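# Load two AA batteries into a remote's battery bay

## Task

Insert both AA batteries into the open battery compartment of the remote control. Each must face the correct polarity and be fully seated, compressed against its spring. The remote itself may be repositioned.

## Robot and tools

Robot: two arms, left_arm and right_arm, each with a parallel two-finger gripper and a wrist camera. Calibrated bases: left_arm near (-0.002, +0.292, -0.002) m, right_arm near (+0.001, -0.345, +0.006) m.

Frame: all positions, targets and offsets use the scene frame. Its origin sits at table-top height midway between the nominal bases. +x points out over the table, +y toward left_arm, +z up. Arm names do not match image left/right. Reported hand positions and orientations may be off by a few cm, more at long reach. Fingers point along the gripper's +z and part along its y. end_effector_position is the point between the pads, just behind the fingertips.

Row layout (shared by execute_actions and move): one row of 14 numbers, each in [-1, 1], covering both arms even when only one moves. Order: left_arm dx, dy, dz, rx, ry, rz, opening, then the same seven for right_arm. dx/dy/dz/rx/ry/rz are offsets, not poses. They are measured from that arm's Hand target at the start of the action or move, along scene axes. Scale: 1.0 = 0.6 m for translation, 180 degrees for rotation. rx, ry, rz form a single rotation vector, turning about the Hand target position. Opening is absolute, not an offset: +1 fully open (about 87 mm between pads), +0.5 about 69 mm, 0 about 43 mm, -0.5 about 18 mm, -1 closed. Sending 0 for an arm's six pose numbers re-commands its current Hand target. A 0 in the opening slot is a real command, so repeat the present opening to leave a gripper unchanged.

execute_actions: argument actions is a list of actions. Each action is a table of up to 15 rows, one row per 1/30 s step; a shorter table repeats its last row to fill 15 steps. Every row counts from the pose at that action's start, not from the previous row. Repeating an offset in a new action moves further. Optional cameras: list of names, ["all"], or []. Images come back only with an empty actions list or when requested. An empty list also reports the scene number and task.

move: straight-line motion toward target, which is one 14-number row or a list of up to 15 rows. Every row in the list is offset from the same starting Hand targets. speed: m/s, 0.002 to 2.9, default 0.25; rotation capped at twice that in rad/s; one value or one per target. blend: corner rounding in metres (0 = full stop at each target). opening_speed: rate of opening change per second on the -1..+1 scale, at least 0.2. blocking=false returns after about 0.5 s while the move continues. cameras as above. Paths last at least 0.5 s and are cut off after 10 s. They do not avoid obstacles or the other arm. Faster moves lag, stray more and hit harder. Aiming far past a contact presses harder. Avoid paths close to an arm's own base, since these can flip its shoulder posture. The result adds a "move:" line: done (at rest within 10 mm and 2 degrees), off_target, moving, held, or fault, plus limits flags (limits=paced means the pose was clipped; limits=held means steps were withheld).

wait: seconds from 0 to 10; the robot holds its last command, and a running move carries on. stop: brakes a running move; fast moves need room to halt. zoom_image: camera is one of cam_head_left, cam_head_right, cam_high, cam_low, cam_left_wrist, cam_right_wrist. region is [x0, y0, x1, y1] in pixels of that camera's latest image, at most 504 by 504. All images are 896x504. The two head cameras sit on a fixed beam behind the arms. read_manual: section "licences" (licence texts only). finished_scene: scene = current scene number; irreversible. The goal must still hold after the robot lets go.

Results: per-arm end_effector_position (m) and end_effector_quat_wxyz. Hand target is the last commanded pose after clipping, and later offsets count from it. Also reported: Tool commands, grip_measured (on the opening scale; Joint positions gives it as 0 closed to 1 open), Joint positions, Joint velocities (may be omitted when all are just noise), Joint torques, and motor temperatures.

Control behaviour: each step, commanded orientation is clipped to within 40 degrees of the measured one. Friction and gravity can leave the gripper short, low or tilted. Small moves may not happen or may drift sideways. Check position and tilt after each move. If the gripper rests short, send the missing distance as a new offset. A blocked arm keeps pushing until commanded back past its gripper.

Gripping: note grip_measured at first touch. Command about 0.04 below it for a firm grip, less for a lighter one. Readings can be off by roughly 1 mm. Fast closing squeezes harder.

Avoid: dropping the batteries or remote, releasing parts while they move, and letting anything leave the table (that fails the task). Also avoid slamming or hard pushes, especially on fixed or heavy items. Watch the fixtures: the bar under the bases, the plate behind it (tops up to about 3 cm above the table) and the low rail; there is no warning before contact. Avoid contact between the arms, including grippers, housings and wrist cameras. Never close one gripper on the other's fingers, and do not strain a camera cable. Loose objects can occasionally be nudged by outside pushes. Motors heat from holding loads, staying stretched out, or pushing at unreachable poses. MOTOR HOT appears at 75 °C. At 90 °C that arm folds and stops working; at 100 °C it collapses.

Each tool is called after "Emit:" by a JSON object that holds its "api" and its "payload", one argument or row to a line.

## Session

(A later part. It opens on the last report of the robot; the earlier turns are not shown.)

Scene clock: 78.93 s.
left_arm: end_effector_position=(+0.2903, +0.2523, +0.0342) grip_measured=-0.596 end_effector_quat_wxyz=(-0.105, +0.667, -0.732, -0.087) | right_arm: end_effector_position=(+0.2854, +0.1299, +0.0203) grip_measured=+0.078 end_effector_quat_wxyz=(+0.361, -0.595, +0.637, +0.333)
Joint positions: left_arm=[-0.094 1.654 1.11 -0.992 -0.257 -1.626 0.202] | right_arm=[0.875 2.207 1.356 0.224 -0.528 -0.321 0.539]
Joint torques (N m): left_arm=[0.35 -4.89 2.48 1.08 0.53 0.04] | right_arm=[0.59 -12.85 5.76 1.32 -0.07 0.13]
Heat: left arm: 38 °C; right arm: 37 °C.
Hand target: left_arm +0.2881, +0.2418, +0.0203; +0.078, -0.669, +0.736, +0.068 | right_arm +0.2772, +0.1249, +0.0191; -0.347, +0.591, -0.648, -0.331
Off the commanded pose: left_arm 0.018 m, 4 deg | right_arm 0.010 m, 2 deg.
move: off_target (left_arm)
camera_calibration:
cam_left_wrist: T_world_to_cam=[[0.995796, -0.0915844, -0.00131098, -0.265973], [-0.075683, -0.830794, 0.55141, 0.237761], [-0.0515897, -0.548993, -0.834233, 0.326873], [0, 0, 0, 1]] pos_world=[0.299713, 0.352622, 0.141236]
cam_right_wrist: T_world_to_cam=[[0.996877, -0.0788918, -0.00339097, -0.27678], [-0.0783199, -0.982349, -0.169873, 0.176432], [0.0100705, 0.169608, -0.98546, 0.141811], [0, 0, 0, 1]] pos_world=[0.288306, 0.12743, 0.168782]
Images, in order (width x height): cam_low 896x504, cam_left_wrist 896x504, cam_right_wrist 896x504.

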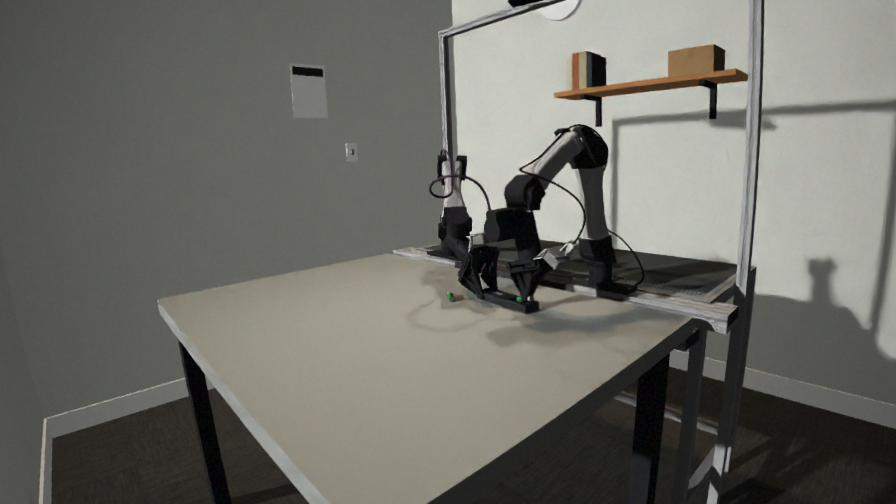

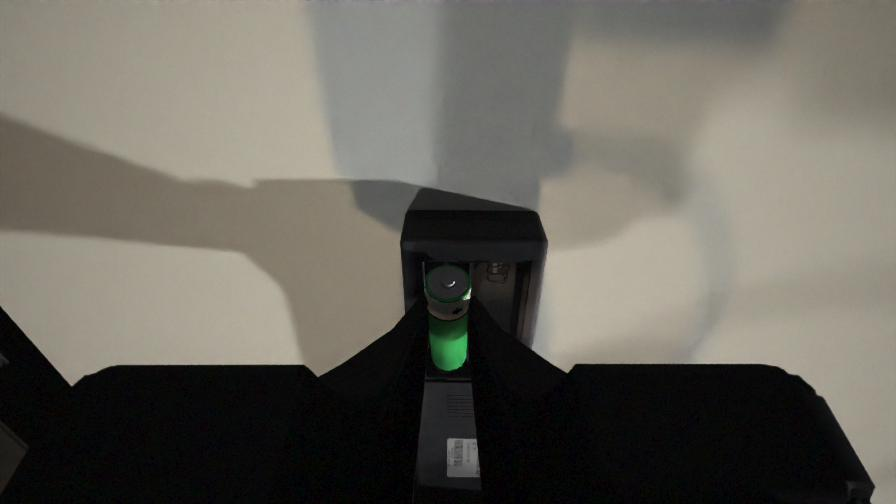

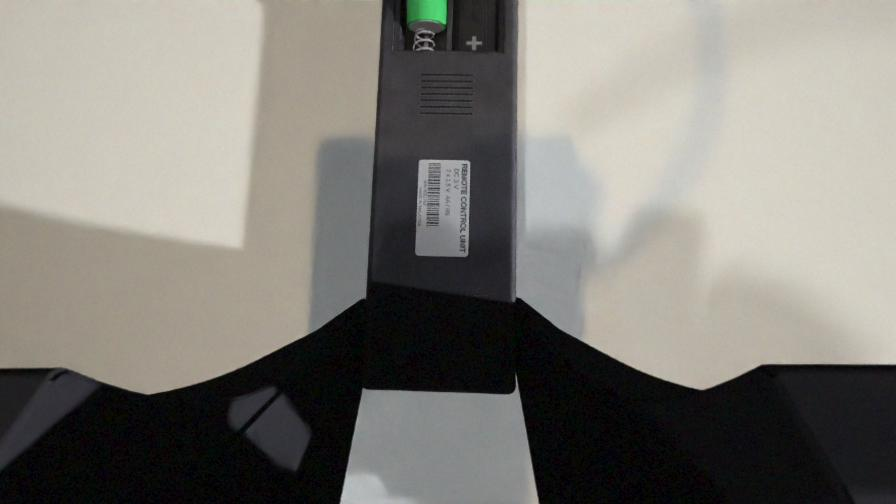

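Emit:
{"api": "move", "payload": {
  "target": [
    [0, 0.002, 0.025, 0.04, -0.0046, 0, -0.66, 0, 0, 0, 0, 0, 0, -0.02],
    [-0.0017, -0.015, 0.019, 0.04, -0.0046, 0, -0.66, 0, 0, 0, 0, 0, 0, -0.02]
  ],
  "speed": 0.04,
  "cameras": ["cam_left_wrist","cam_right_wrist","cam_low"]
}}

Emit:
{"api": "zoom_image", "payload": {
  "camera": "cam_left_wrist",
  "region": [350, 210, 550, 410]
}}

Emit:
{"api": "zoom_image", "payload": {
  "camera": "cam_right_wrist",
  "region": [350, 0, 550, 120]
}}

Emit:
{"api": "zoom_image", "payload": {
  "camera": "cam_low",
  "region": [490, 270, 550, 315]
}}

Scene clock: 85.80 s.
left_arm: end_effector_position=(+0.2894, +0.2480, +0.0358) grip_measured=-0.596 end_effector_quat_wxyz=(-0.147, +0.664, -0.723, -0.118) | right_arm: end_effector_position=(+0.2850, +0.1293, +0.0204) grip_measured=+0.078 end_effector_quat_wxyz=(+0.361, -0.595, +0.637, +0.332)
Joint positions: left_arm=[-0.177 1.661 1.119 -1.022 -0.367 -1.722 0.202] | right_arm=[0.875 2.204 1.353 0.224 -0.527 -0.321 0.539]
Joint torques (N m): left_arm=[-2.04 -5.04 5.64 0.38 0.26 -0.2] | right_arm=[0.64 -12.59 6.11 1.31 -0.07 0.11]
Heat: left arm: 37 °C; right arm: 37 °C.
Hand target: left_arm +0.2872, +0.2327, +0.0316; -0.126, +0.664, -0.729, -0.109 | right_arm +0.2771, +0.1249, +0.0190; -0.347, +0.591, -0.648, -0.331
Off the commanded pose: left_arm 0.016 m, 3 deg | right_arm 0.009 m, 2 deg.
move: off_target (left_arm)
camera_calibration:
cam_left_wrist: T_world_to_cam=[[0.996293, -0.0853832, 0.0104686, -0.267578], [-0.0806371, -0.884596, 0.459334, 0.251342], [-0.0299589, -0.458475, -0.888202, 0.299045], [0, 0, 0, 1]] pos_world=[0.295813, 0.336594, 0.152963]
cam_right_wrist: T_world_to_cam=[[0.996857, -0.0791398, -0.00368002, -0.276427], [-0.0786204, -0.982449, -0.169155, 0.175995], [0.00977149, 0.168913, -0.985583, 0.142077], [0, 0, 0, 1]] pos_world=[0.288006, 0.127032, 0.168782]
Images, in order (width x height): cam_low 896x504, cam_left_wrist 896x504, cam_right_wrist 896x504.

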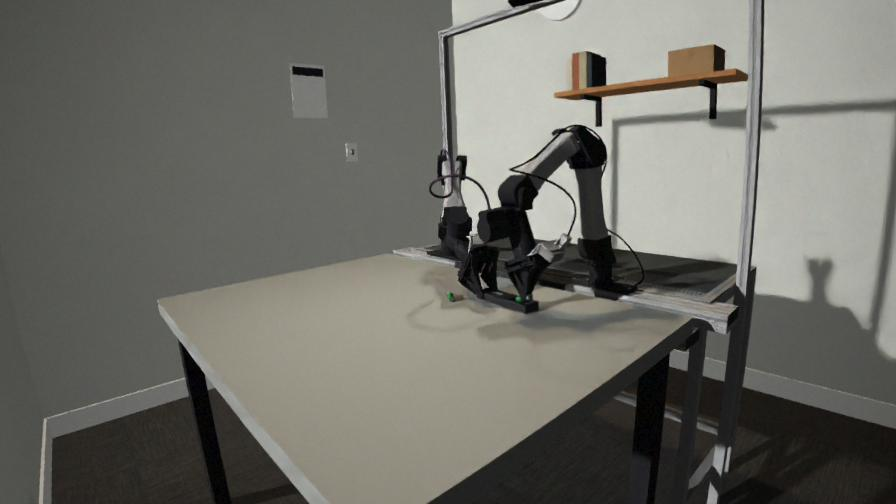

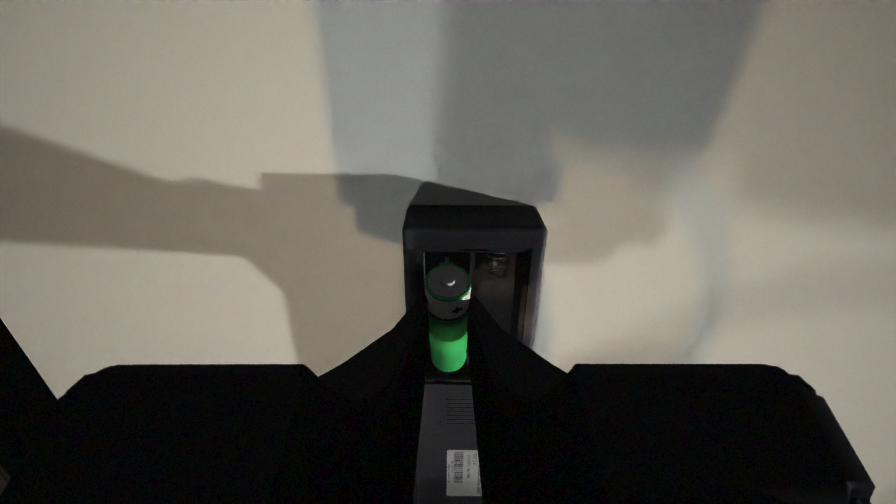

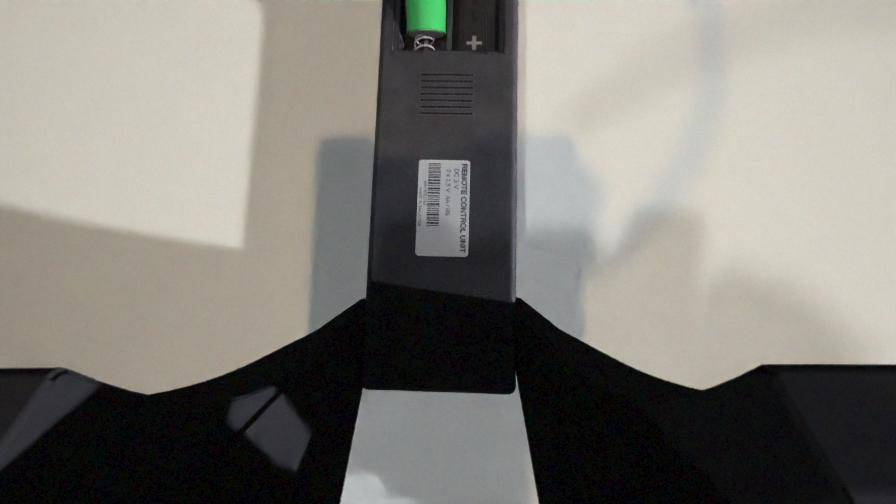

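Scaled by 2.520 from the camera's 896x504 image, which has a finer 1280x720 frame.

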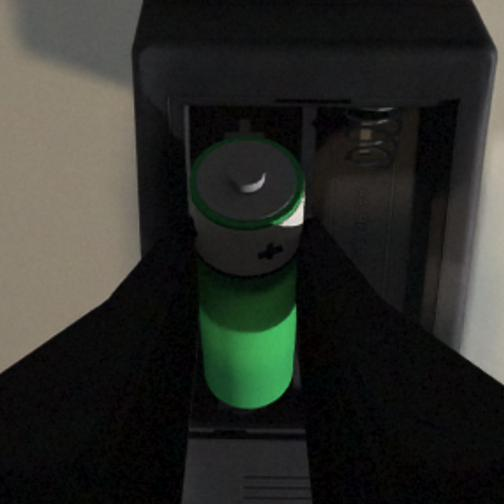

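Scaled by 2.520 from the camera's 896x504 image, which has a finer 1280x720 frame.

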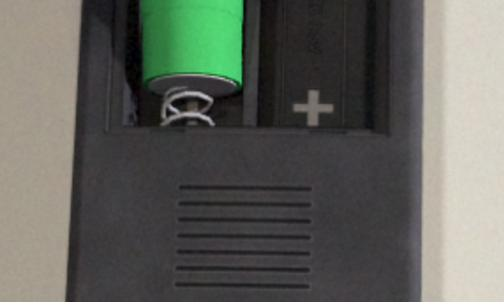

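Scaled by 8.400 from the camera's 896x504 image, which has a finer 1280x720 frame.

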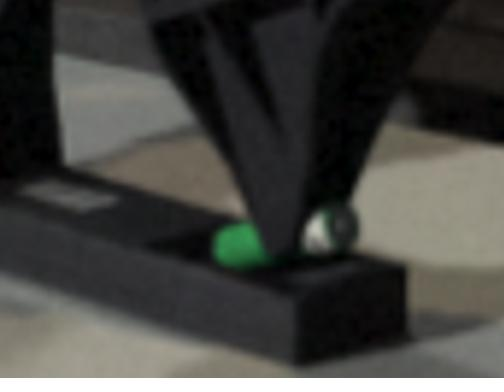

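Emit:
{"api": "move", "payload": {
  "target": [-0.0005, -0.006, -0.022, -0.0662, 0.0076, 0, -0.66, 0, 0, 0, 0, 0, 0, -0.02],
  "speed": 0.04,
  "cameras": ["cam_left_wrist","cam_right_wrist","cam_low"]
}}

Emit:
{"api": "zoom_image", "payload": {
  "camera": "cam_left_wrist",
  "region": [350, 210, 550, 410]
}}

Emit:
{"api": "zoom_image", "payload": {
  "camera": "cam_right_wrist",
  "region": [350, 0, 550, 120]
}}

Emit:
{"api": "zoom_image", "payload": {
  "camera": "cam_low",
  "region": [490, 270, 550, 315]
}}

Scene clock: 89.20 s.
left_arm: end_effector_position=(+0.2894, +0.2492, +0.0339) grip_measured=-0.596 end_effector_quat_wxyz=(-0.088, +0.672, -0.732, -0.073) | right_arm: end_effector_position=(+0.2850, +0.1293, +0.0204) grip_measured=+0.078 end_effector_quat_wxyz=(+0.361, -0.595, +0.637, +0.332)
Joint positions: left_arm=[-0.078 1.651 1.107 -0.988 -0.214 -1.616 0.202] | right_arm=[0.875 2.204 1.353 0.224 -0.527 -0.321 0.539]
Joint torques (N m): left_arm=[-0.4 -4.59 2.3 1.16 0.99 0.03] | right_arm=[0.58 -12.6 6.01 1.32 -0.09 0.12]
Heat: left arm: 37 °C; right arm: 37 °C.
Hand target: left_arm +0.2868, +0.2292, +0.0184; -0.047, +0.672, -0.738, -0.041 | right_arm +0.2771, +0.1249, +0.0190; -0.347, +0.591, -0.648, -0.331
Off the commanded pose: left_arm 0.025 m, 6 deg | right_arm 0.009 m, 2 deg.
move: off_target (left_arm)
camera_calibration:
cam_left_wrist: T_world_to_cam=[[0.996422, -0.0844831, -0.00246644, -0.267275], [-0.0669742, -0.807045, 0.58668, 0.225656], [-0.051555, -0.584415, -0.809815, 0.332909], [0, 0, 0, 1]] pos_world=[0.298595, 0.354091, 0.136547]
cam_right_wrist: T_world_to_cam=[[0.996857, -0.0791398, -0.00368002, -0.276427], [-0.0786204, -0.982449, -0.169155, 0.175995], [0.00977149, 0.168913, -0.985583, 0.142077], [0, 0, 0, 1]] pos_world=[0.288006, 0.127032, 0.168782]
Images, in order (width x height): cam_low 896x504, cam_left_wrist 896x504, cam_right_wrist 896x504.

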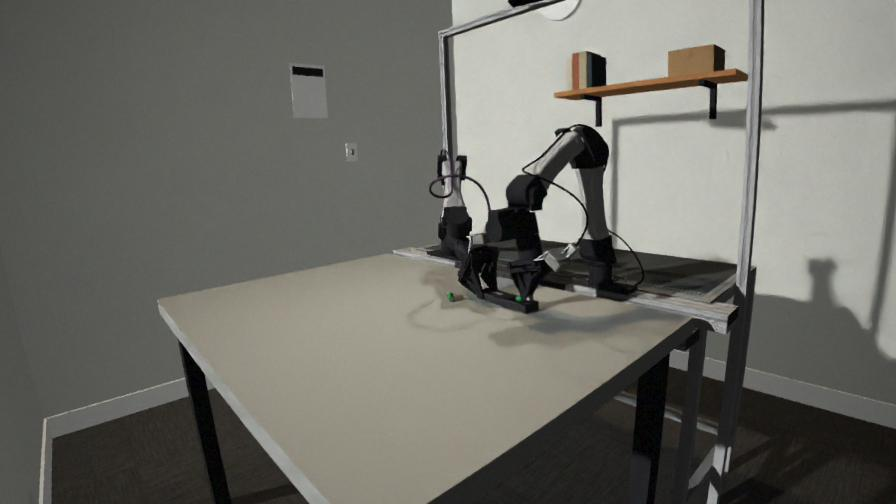

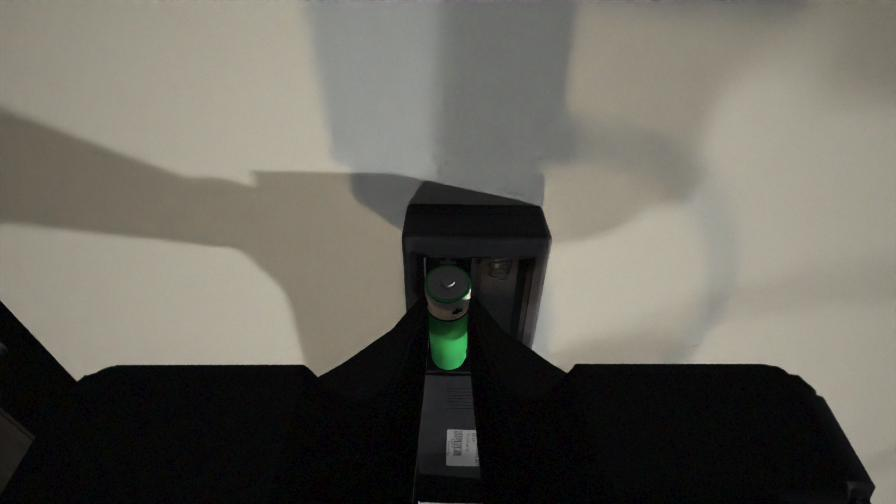

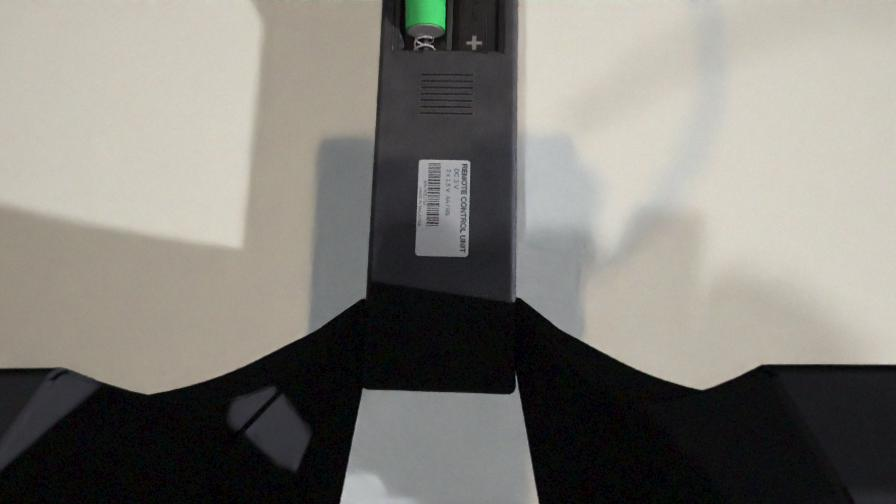

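Scaled by 2.520 from the camera's 896x504 image, which has a finer 1280x720 frame.

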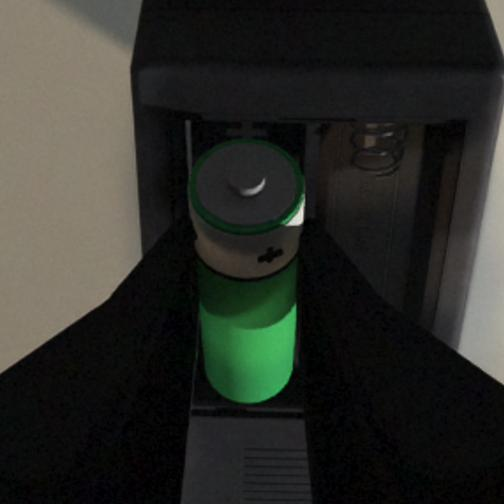

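Scaled by 2.520 from the camera's 896x504 image, which has a finer 1280x720 frame.

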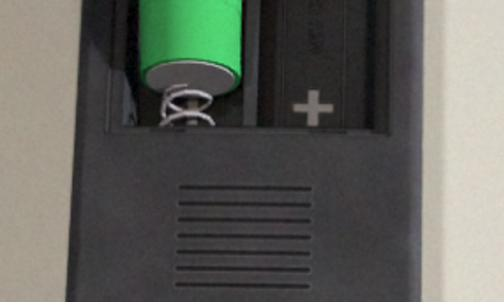

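Scaled by 8.400 from the camera's 896x504 image, which has a finer 1280x720 frame.

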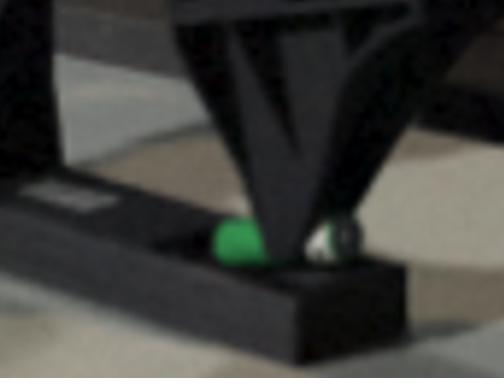

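Emit:
{"api": "move", "payload": {
  "target": [
    [0, 0, 0.03, 0.04, -0.0046, 0, -0.66, 0, 0, 0, 0, 0, 0, -0.02],
    [0.002, 0.035, 0.03, 0.04, -0.0046, 0, -0.66, 0, 0, 0, 0, 0, 0, -0.02],
    [0.002, 0.035, 0.02, 0.034, -0.004, 0, -0.66, 0, 0, 0, 0, 0, 0, -0.02]
  ],
  "speed": 0.04,
  "cameras": ["cam_left_wrist","cam_right_wrist","cam_low"]
}}

Emit:
{"api": "zoom_image", "payload": {
  "camera": "cam_left_wrist",
  "region": [350, 210, 550, 410]
}}

Emit:
{"api": "zoom_image", "payload": {
  "camera": "cam_right_wrist",
  "region": [350, 0, 550, 120]
}}

Emit:
{"api": "zoom_image", "payload": {
  "camera": "cam_low",
  "region": [490, 270, 550, 315]
}}

Scene clock: 93.27 s.
left_arm: end_effector_position=(+0.2885, +0.2527, +0.0357) grip_measured=-0.596 end_effector_quat_wxyz=(-0.098, +0.668, -0.733, -0.085) | right_arm: end_effector_position=(+0.2850, +0.1293, +0.0204) grip_measured=+0.078 end_effector_quat_wxyz=(+0.361, -0.595, +0.637, +0.332)
Joint positions: left_arm=[-0.086 1.65 1.113 -1.002 -0.246 -1.618 0.202] | right_arm=[0.875 2.204 1.353 0.224 -0.527 -0.321 0.539]
Joint torques (N m): left_arm=[0.88 -6.04 3.81 0.79 0.13 0.11] | right_arm=[0.62 -12.56 5.96 1.34 -0.09 0.12]
Heat: left arm: 37 °C; right arm: 37 °C.
Hand target: left_arm +0.2880, +0.2502, +0.0305; +0.088, -0.669, +0.735, +0.076 | right_arm +0.2772, +0.1249, +0.0190; -0.347, +0.591, -0.648, -0.331
Off the commanded pose: left_arm 0.006 m, 2 deg | right_arm 0.009 m, 2 deg.
move: done
camera_calibration:
cam_left_wrist: T_world_to_cam=[[0.995832, -0.0908897, -0.0075874, -0.264093], [-0.0710219, -0.824959, 0.560713, 0.234017], [-0.0572223, -0.557837, -0.827976, 0.331931], [0, 0, 0, 1]] pos_world=[0.298606, 0.354214, 0.14161]
cam_right_wrist: T_world_to_cam=[[0.996857, -0.0791398, -0.00368002, -0.276427], [-0.0786204, -0.982449, -0.169155, 0.175995], [0.00977149, 0.168913, -0.985583, 0.142077], [0, 0, 0, 1]] pos_world=[0.288006, 0.127032, 0.168782]
Images, in order (width x height): cam_low 896x504, cam_left_wrist 896x504, cam_right_wrist 896x504.

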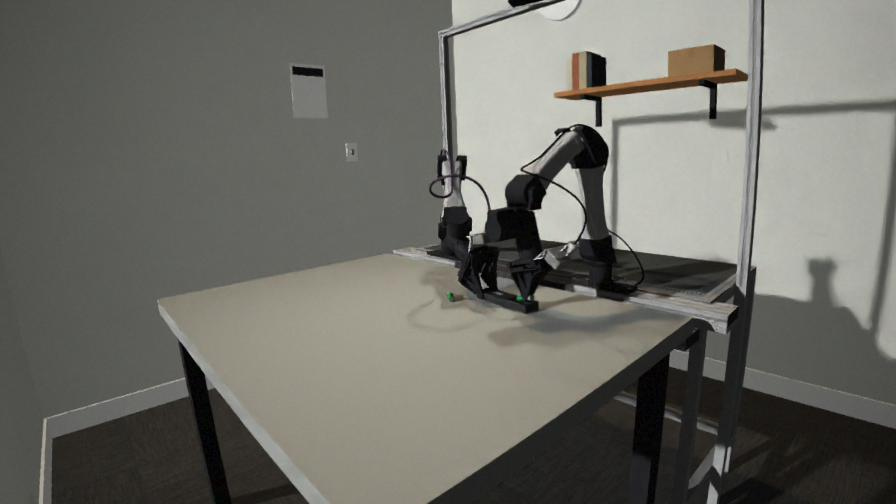

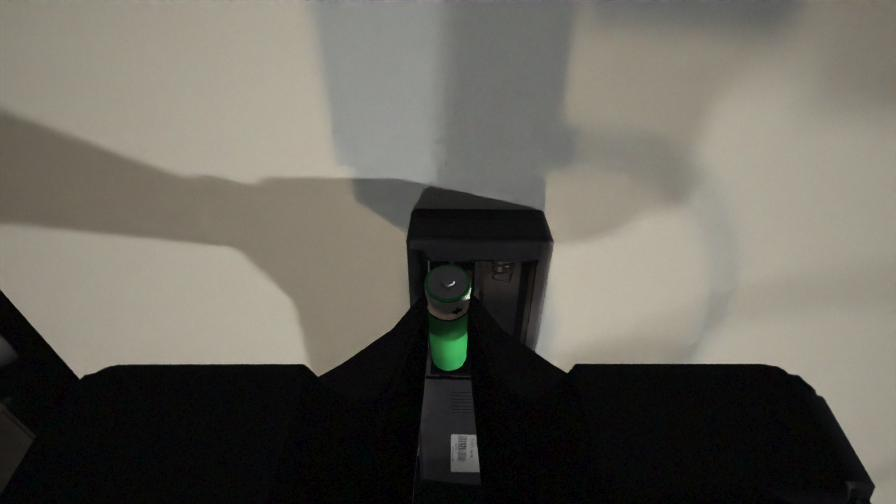

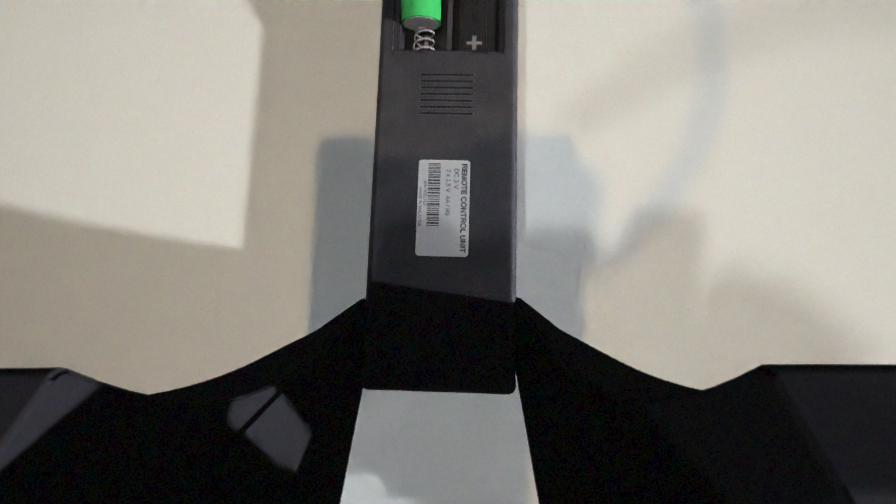

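Scaled by 2.520 from the camera's 896x504 image, which has a finer 1280x720 frame.

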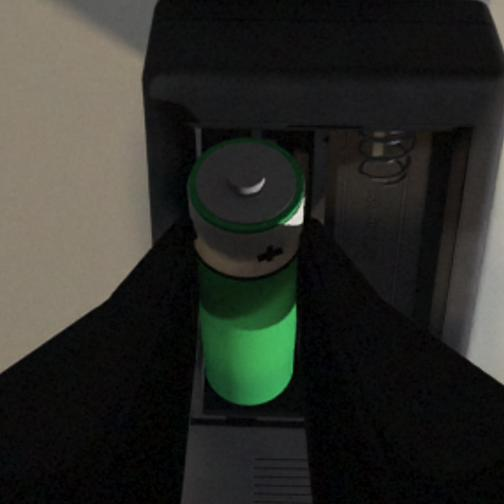

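Scaled by 2.520 from the camera's 896x504 image, which has a finer 1280x720 frame.

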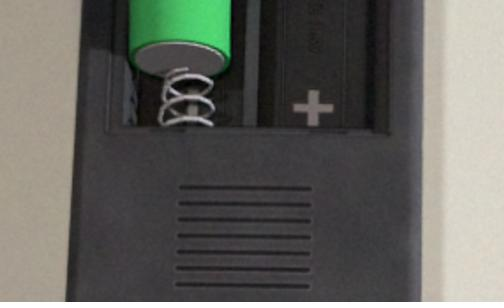

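Scaled by 8.400 from the camera's 896x504 image, which has a finer 1280x720 frame.

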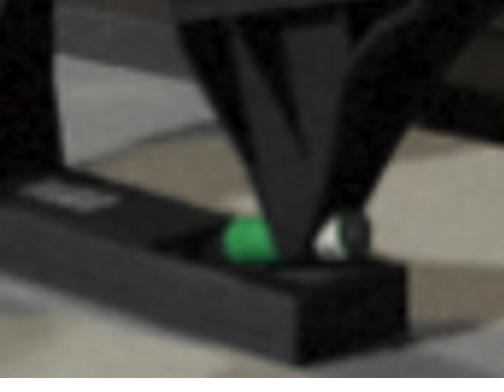

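Emit:
{"api": "move", "payload": {
  "target": [0.0035, 0.001, 0.0, 0.036, -0.004, 0, -0.66, 0, 0, 0, 0, 0, 0, -0.02],
  "speed": 0.04,
  "cameras": ["cam_left_wrist","cam_right_wrist"]
}}

Emit:
{"api": "zoom_image", "payload": {
  "camera": "cam_left_wrist",
  "region": [350, 210, 550, 410]
}}

Emit:
{"api": "zoom_image", "payload": {
  "camera": "cam_right_wrist",
  "region": [350, 0, 550, 120]
}}

Scene clock: 95.40 s.
left_arm: end_effector_position=(+0.2894, +0.2520, +0.0351) grip_measured=-0.596 end_effector_quat_wxyz=(-0.129, +0.661, -0.732, -0.107) | right_arm: end_effector_position=(+0.2850, +0.1293, +0.0204) grip_measured=+0.078 end_effector_quat_wxyz=(+0.361, -0.595, +0.637, +0.332)
Joint positions: left_arm=[-0.136 1.655 1.113 -1.006 -0.322 -1.66 0.202] | right_arm=[0.875 2.204 1.353 0.224 -0.527 -0.321 0.539]
Joint torques (N m): left_arm=[-0.83 -4.97 5.11 0.53 -0.36 -0.25] | right_arm=[0.64 -12.55 6.09 1.33 -0.09 0.11]
Heat: left arm: 36 °C; right arm: 37 °C.
Hand target: left_arm +0.2901, +0.2508, +0.0304; +0.130, -0.663, +0.729, +0.113 | right_arm +0.2772, +0.1249, +0.0190; -0.347, +0.591, -0.648, -0.331
Off the commanded pose: left_arm 0.005 m, 1 deg | right_arm 0.009 m, 2 deg.
move: done
camera_calibration:
cam_left_wrist: T_world_to_cam=[[0.994923, -0.100637, 0.000745289, -0.262575], [-0.0876796, -0.863136, 0.497301, 0.250553], [-0.0494038, -0.494841, -0.867578, 0.314292], [0, 0, 0, 1]] pos_world=[0.298737, 0.345361, 0.148269]
cam_right_wrist: T_world_to_cam=[[0.996857, -0.0791398, -0.00368002, -0.276427], [-0.0786204, -0.982449, -0.169155, 0.175995], [0.00977149, 0.168913, -0.985583, 0.142077], [0, 0, 0, 1]] pos_world=[0.288006, 0.127032, 0.168782]
Images, in order (width x height): cam_left_wrist 896x504, cam_right_wrist 896x504.

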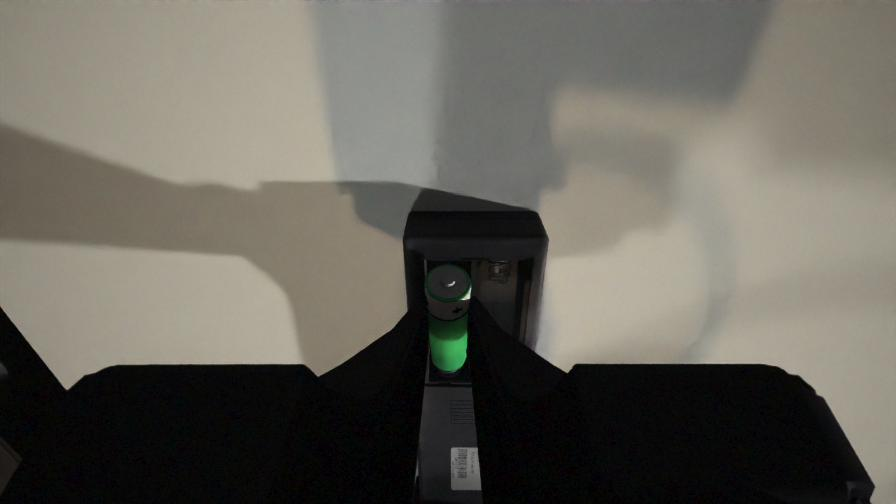

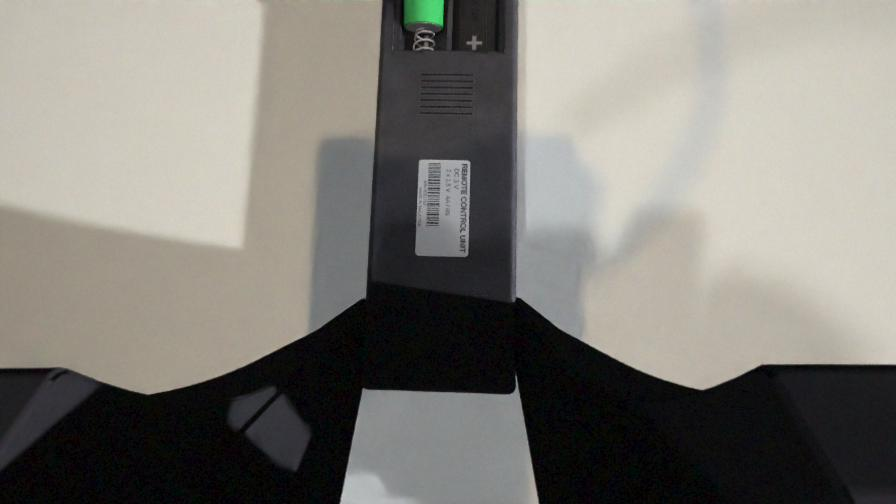

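Scaled by 2.520 from the camera's 896x504 image, which has a finer 1280x720 frame.

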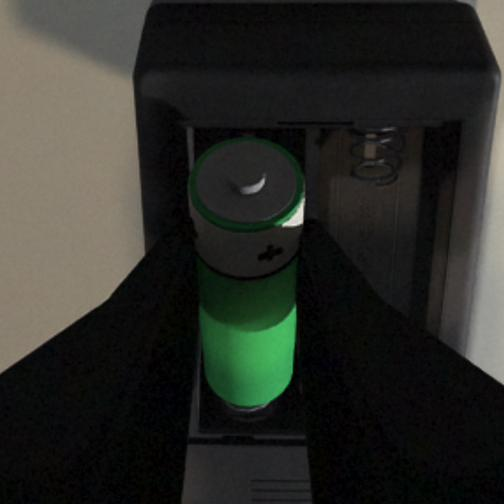

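Scaled by 2.520 from the camera's 896x504 image, which has a finer 1280x720 frame.

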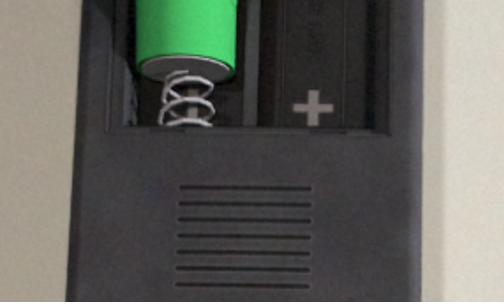

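Emit:
{"api": "move", "payload": {
  "target": [0, 0, 0, 0, 0, 0, -0.5, 0, 0, 0, 0, 0, 0, -0.02],
  "opening_speed": 0.2,
  "cameras": ["cam_left_wrist","cam_right_wrist"]
}}

Emit:
{"api": "zoom_image", "payload": {
  "camera": "cam_left_wrist",
  "region": [350, 210, 550, 410]
}}

Emit:
{"api": "zoom_image", "payload": {
  "camera": "cam_right_wrist",
  "region": [350, 0, 550, 120]
}}

Scene clock: 96.60 s.
left_arm: end_effector_position=(+0.2907, +0.2519, +0.0351) grip_measured=-0.500 end_effector_quat_wxyz=(-0.131, +0.664, -0.729, -0.105) | right_arm: end_effector_position=(+0.2850, +0.1293, +0.0204) grip_measured=+0.078 end_effector_quat_wxyz=(+0.361, -0.595, +0.637, +0.332)
Joint positions: left_arm=[-0.136 1.655 1.113 -1.002 -0.324 -1.668 0.25] | right_arm=[0.875 2.204 1.353 0.224 -0.527 -0.321 0.539]
Joint torques (N m): left_arm=[-0.79 -4.9 5.08 0.5 -0.34 -0.14] | right_arm=[0.54 -12.62 6.11 1.31 -0.05 0.12]
Heat: left arm: 36 °C; right arm: 37 °C.
Hand target: left_arm +0.2900, +0.2508, +0.0304; +0.130, -0.663, +0.729, +0.113 | right_arm +0.2772, +0.1249, +0.0190; -0.347, +0.591, -0.648, -0.331
Off the commanded pose: left_arm 0.005 m, 1 deg | right_arm 0.009 m, 2 deg.
move: done
camera_calibration:
cam_left_wrist: T_world_to_cam=[[0.995618, -0.0932144, 0.00745919, -0.266231], [-0.0846075, -0.863967, 0.49639, 0.249999], [-0.0398262, -0.494846, -0.868067, 0.311594], [0, 0, 0, 1]] pos_world=[0.298626, 0.345366, 0.148373]
cam_right_wrist: T_world_to_cam=[[0.996857, -0.0791398, -0.00368002, -0.276427], [-0.0786204, -0.982449, -0.169155, 0.175995], [0.00977149, 0.168913, -0.985583, 0.142077], [0, 0, 0, 1]] pos_world=[0.288006, 0.127032, 0.168782]
Images, in order (width x height): cam_left_wrist 896x504, cam_right_wrist 896x504.

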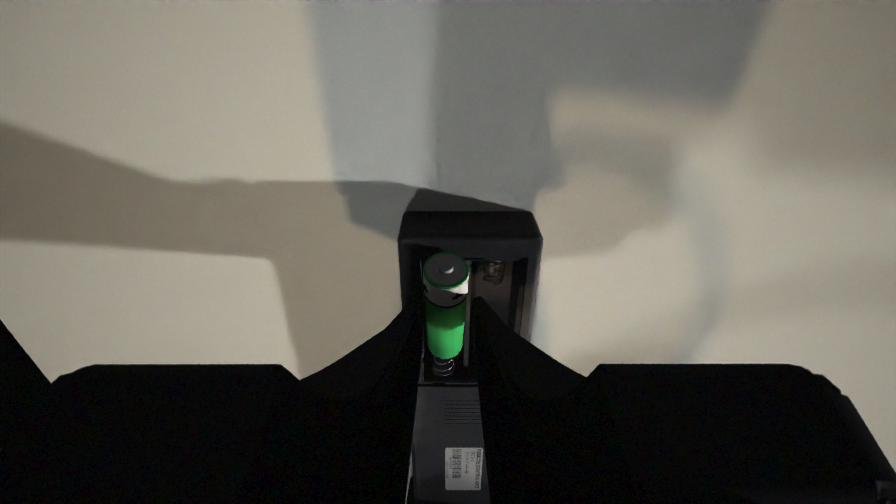

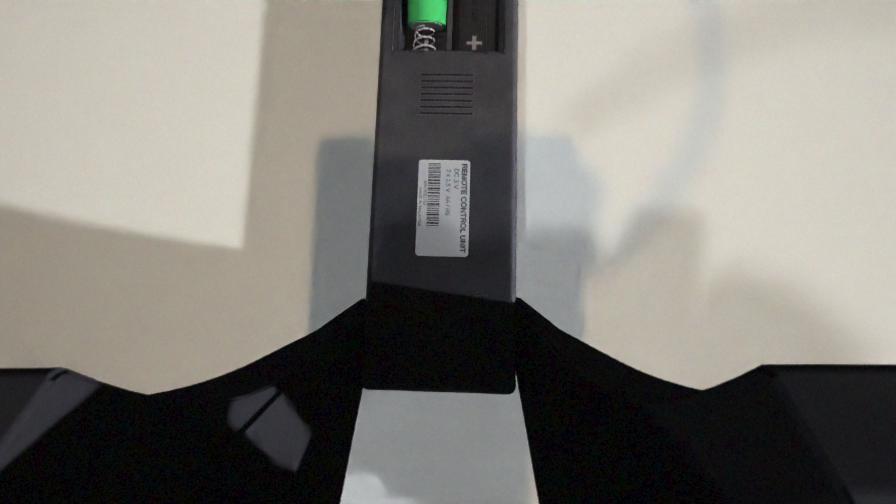

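Scaled by 2.520 from the camera's 896x504 image, which has a finer 1280x720 frame.

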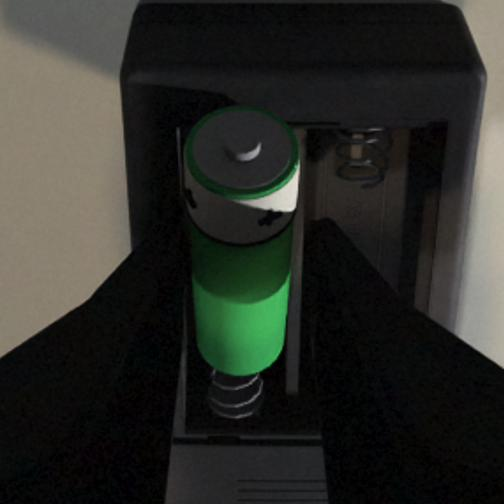

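Scaled by 2.520 from the camera's 896x504 image, which has a finer 1280x720 frame.

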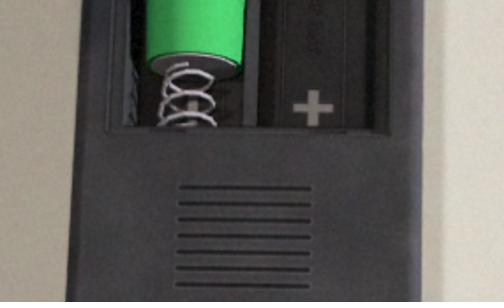

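Emit:
{"api": "move", "payload": {
  "target": [0, 0.0187, 0.021, 0, 0, 0, -0.5, 0, 0, 0, 0, 0, 0, -0.02],
  "speed": 0.03,
  "cameras": ["cam_left_wrist"]
}}

Emit:
{"api": "zoom_image", "payload": {
  "camera": "cam_left_wrist",
  "region": [350, 210, 550, 410]
}}

Scene clock: 98.70 s.
left_arm: end_effector_position=(+0.2906, +0.2576, +0.0372) grip_measured=-0.500 end_effector_quat_wxyz=(-0.129, +0.664, -0.728, -0.109) | right_arm: end_effector_position=(+0.2850, +0.1293, +0.0204) grip_measured=+0.078 end_effector_quat_wxyz=(+0.361, -0.595, +0.637, +0.332)
Joint positions: left_arm=[-0.117 1.655 1.121 -1.013 -0.324 -1.651 0.25] | right_arm=[0.875 2.204 1.353 0.224 -0.527 -0.321 0.539]
Joint torques (N m): left_arm=[1.07 -7.01 6.15 0.21 -0.33 0.11] | right_arm=[0.55 -12.52 6.04 1.32 -0.08 0.12]
Heat: left arm: 36 °C; right arm: 37 °C.
Hand target: left_arm +0.2901, +0.2620, +0.0430; +0.130, -0.663, +0.729, +0.113 | right_arm +0.2772, +0.1249, +0.0190; -0.347, +0.591, -0.648, -0.331
Off the commanded pose: left_arm 0.007 m, 1 deg | right_arm 0.009 m, 2 deg.
move: done
camera_calibration:
cam_left_wrist: T_world_to_cam=[[0.995916, -0.0902845, -0.00099422, -0.266174], [-0.0779439, -0.865242, 0.495259, 0.252249], [-0.0455744, -0.493158, -0.868745, 0.317431], [0, 0, 0, 1]] pos_world=[0.299215, 0.350768, 0.150573]
Images, in order (width x height): cam_left_wrist 896x504.

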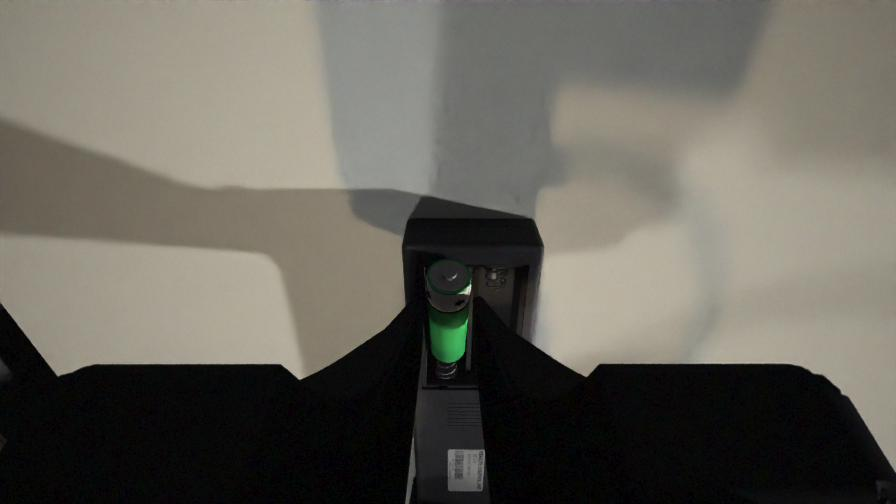

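Scaled by 2.520 from the camera's 896x504 image, which has a finer 1280x720 frame.

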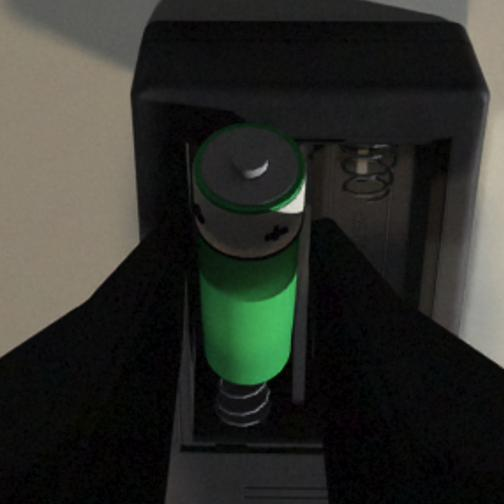

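Emit:
{"api": "move", "payload": {
  "target": [0, 0, 0.0037, 0, 0, 0, -0.5, 0, 0, 0, 0, 0, 0, -0.02],
  "speed": 0.03
}}

Scene clock: 99.57 s.
left_arm: end_effector_position=(+0.2906, +0.2575, +0.0387) grip_measured=-0.500 end_effector_quat_wxyz=(-0.128, +0.664, -0.729, -0.109) | right_arm: end_effector_position=(+0.2850, +0.1293, +0.0204) grip_measured=+0.078 end_effector_quat_wxyz=(+0.361, -0.595, +0.637, +0.332)
Joint positions: left_arm=[-0.117 1.655 1.128 -1.022 -0.324 -1.65 0.25] | right_arm=[0.875 2.204 1.353 0.224 -0.527 -0.321 0.539]
Joint torques (N m): left_arm=[1.07 -7.21 6.13 0.21 -0.33 0.13] | right_arm=[0.61 -12.48 5.98 1.32 -0.06 0.1]
Heat: left arm: 36 °C; right arm: 37 °C.
Hand target: left_arm +0.2901, +0.2620, +0.0452; +0.130, -0.663, +0.729, +0.113 | right_arm +0.2772, +0.1249, +0.0190; -0.347, +0.591, -0.648, -0.331
Off the commanded pose: left_arm 0.008 m, 0 deg | right_arm 0.009 m, 2 deg.
move: done

Raised 1.5 mm. Close.

Emit:
{"api": "move", "payload": {
  "target": [0, 0, 0, 0, 0, 0, -0.66, 0, 0, 0, 0, 0, 0, -0.02],
  "opening_speed": 0.3,
  "cameras": ["cam_left_wrist"]
}}

Emit:
{"api": "zoom_image", "payload": {
  "camera": "cam_left_wrist",
  "region": [350, 210, 550, 410]
}}

Scene clock: 100.53 s.
left_arm: end_effector_position=(+0.2903, +0.2576, +0.0387) grip_measured=-0.623 end_effector_quat_wxyz=(-0.128, +0.664, -0.729, -0.110) | right_arm: end_effector_position=(+0.2850, +0.1293, +0.0204) grip_measured=+0.078 end_effector_quat_wxyz=(+0.361, -0.595, +0.637, +0.332)
Joint positions: left_arm=[-0.117 1.655 1.128 -1.023 -0.324 -1.65 0.188] | right_arm=[0.875 2.204 1.353 0.224 -0.527 -0.321 0.539]
Joint torques (N m): left_arm=[1.09 -7.21 6.15 0.21 -0.33 0.12] | right_arm=[0.58 -12.57 6.02 1.33 -0.08 0.13]
Heat: left arm: 37 °C; right arm: 37 °C.
Hand target: left_arm +0.2900, +0.2620, +0.0452; +0.130, -0.663, +0.729, +0.113 | right_arm +0.2772, +0.1249, +0.0190; -0.347, +0.591, -0.648, -0.331
Off the commanded pose: left_arm 0.008 m, 0 deg | right_arm 0.009 m, 2 deg.
move: done
camera_calibration:
cam_left_wrist: T_world_to_cam=[[0.995844, -0.090973, -0.00421292, -0.265528], [-0.0769668, -0.865449, 0.495049, 0.25119], [-0.0486822, -0.492668, -0.868855, 0.31955], [0, 0, 0, 1]] pos_world=[0.299314, 0.350668, 0.152172]
Images, in order (width x height): cam_left_wrist 896x504.

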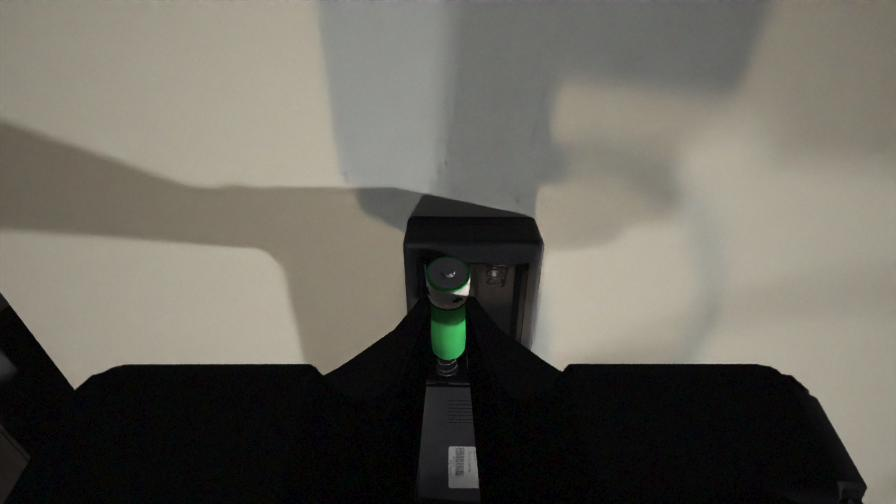

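Scaled by 2.520 from the camera's 896x504 image, which has a finer 1280x720 frame.

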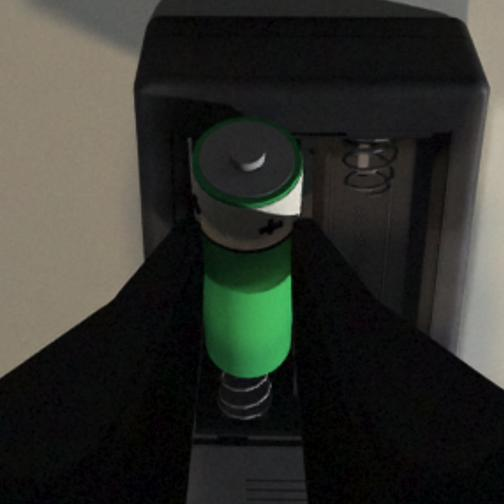

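Emit:
{"api": "move", "payload": {
  "target": [-0.0025, -0.04, -0.0135, 0, 0, 0, -0.7, 0, 0, 0, 0, 0, 0, -0.02],
  "speed": 0.04,
  "cameras": ["cam_left_wrist","cam_right_wrist"]
}}

Emit:
{"api": "zoom_image", "payload": {
  "camera": "cam_left_wrist",
  "region": [350, 210, 550, 410]
}}

Emit:
{"api": "zoom_image", "payload": {
  "camera": "cam_right_wrist",
  "region": [350, 0, 550, 120]
}}

Scene clock: 102.07 s.
left_arm: end_effector_position=(+0.2892, +0.2508, +0.0381) grip_measured=-0.628 end_effector_quat_wxyz=(-0.146, +0.663, -0.724, -0.121) | right_arm: end_effector_position=(+0.2850, +0.1293, +0.0204) grip_measured=+0.078 end_effector_quat_wxyz=(+0.361, -0.595, +0.637, +0.332)
Joint positions: left_arm=[-0.169 1.66 1.128 -1.035 -0.368 -1.711 0.186] | right_arm=[0.875 2.204 1.353 0.224 -0.527 -0.321 0.539]
Joint torques (N m): left_arm=[-1.85 -5.45 6.19 0.3 0.13 -0.21] | right_arm=[0.57 -12.63 6.04 1.31 -0.07 0.11]
Heat: left arm: 37 °C; right arm: 37 °C.
Hand target: left_arm +0.2885, +0.2380, +0.0371; +0.130, -0.663, +0.729, +0.113 | right_arm +0.2772, +0.1249, +0.0190; -0.347, +0.591, -0.648, -0.331
Off the commanded pose: left_arm 0.013 m, 2 deg | right_arm 0.009 m, 2 deg.
move: off_target (left_arm)
camera_calibration:
cam_left_wrist: T_world_to_cam=[[0.996244, -0.0865074, 0.003841, -0.266562], [-0.078676, -0.885744, 0.457457, 0.252553], [-0.0361713, -0.456041, -0.889223, 0.303607], [0, 0, 0, 1]] pos_world=[0.296412, 0.339095, 0.155466]
cam_right_wrist: T_world_to_cam=[[0.996857, -0.0791398, -0.00368002, -0.276427], [-0.0786204, -0.982449, -0.169155, 0.175995], [0.00977149, 0.168913, -0.985583, 0.142077], [0, 0, 0, 1]] pos_world=[0.288006, 0.127032, 0.168782]
Images, in order (width x height): cam_left_wrist 896x504, cam_right_wrist 896x504.

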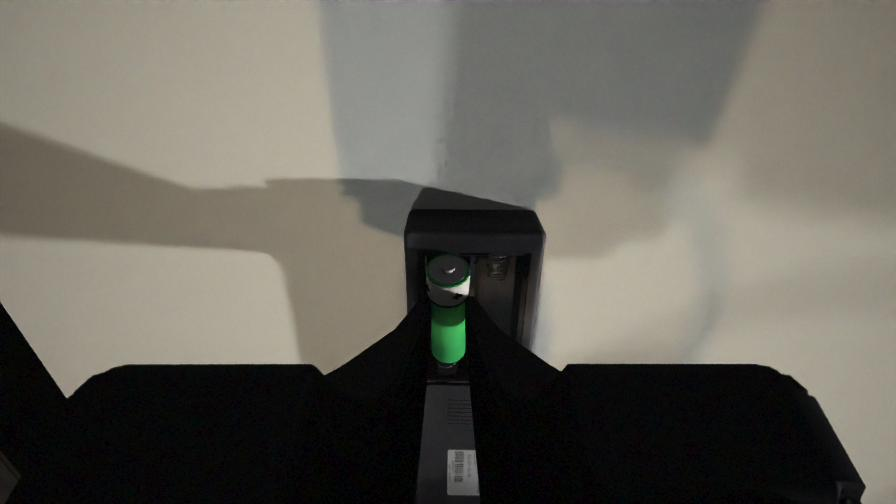

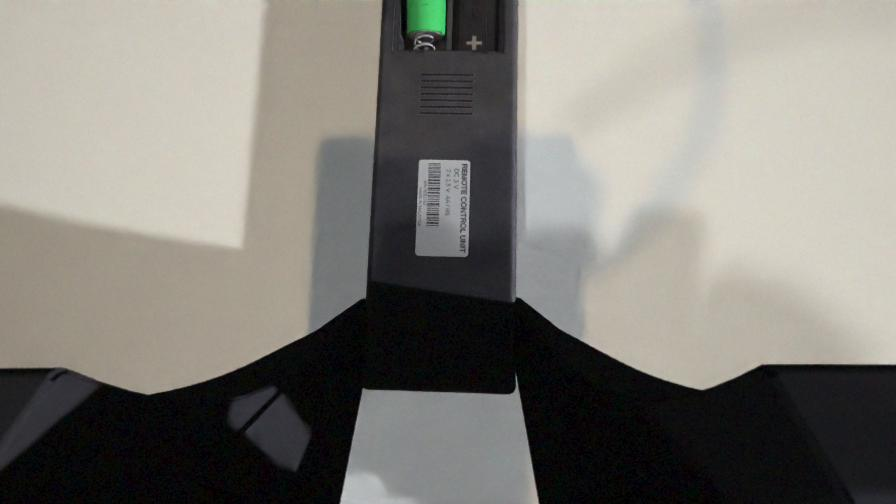

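Scaled by 2.520 from the camera's 896x504 image, which has a finer 1280x720 frame.

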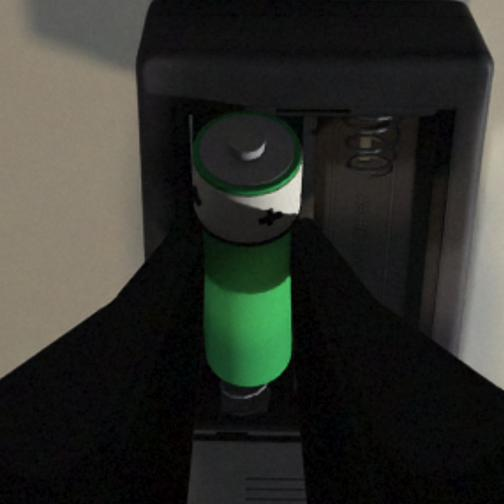

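Scaled by 2.520 from the camera's 896x504 image, which has a finer 1280x720 frame.

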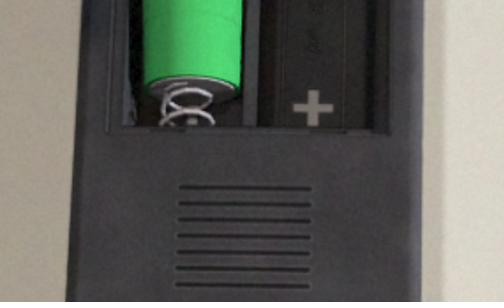

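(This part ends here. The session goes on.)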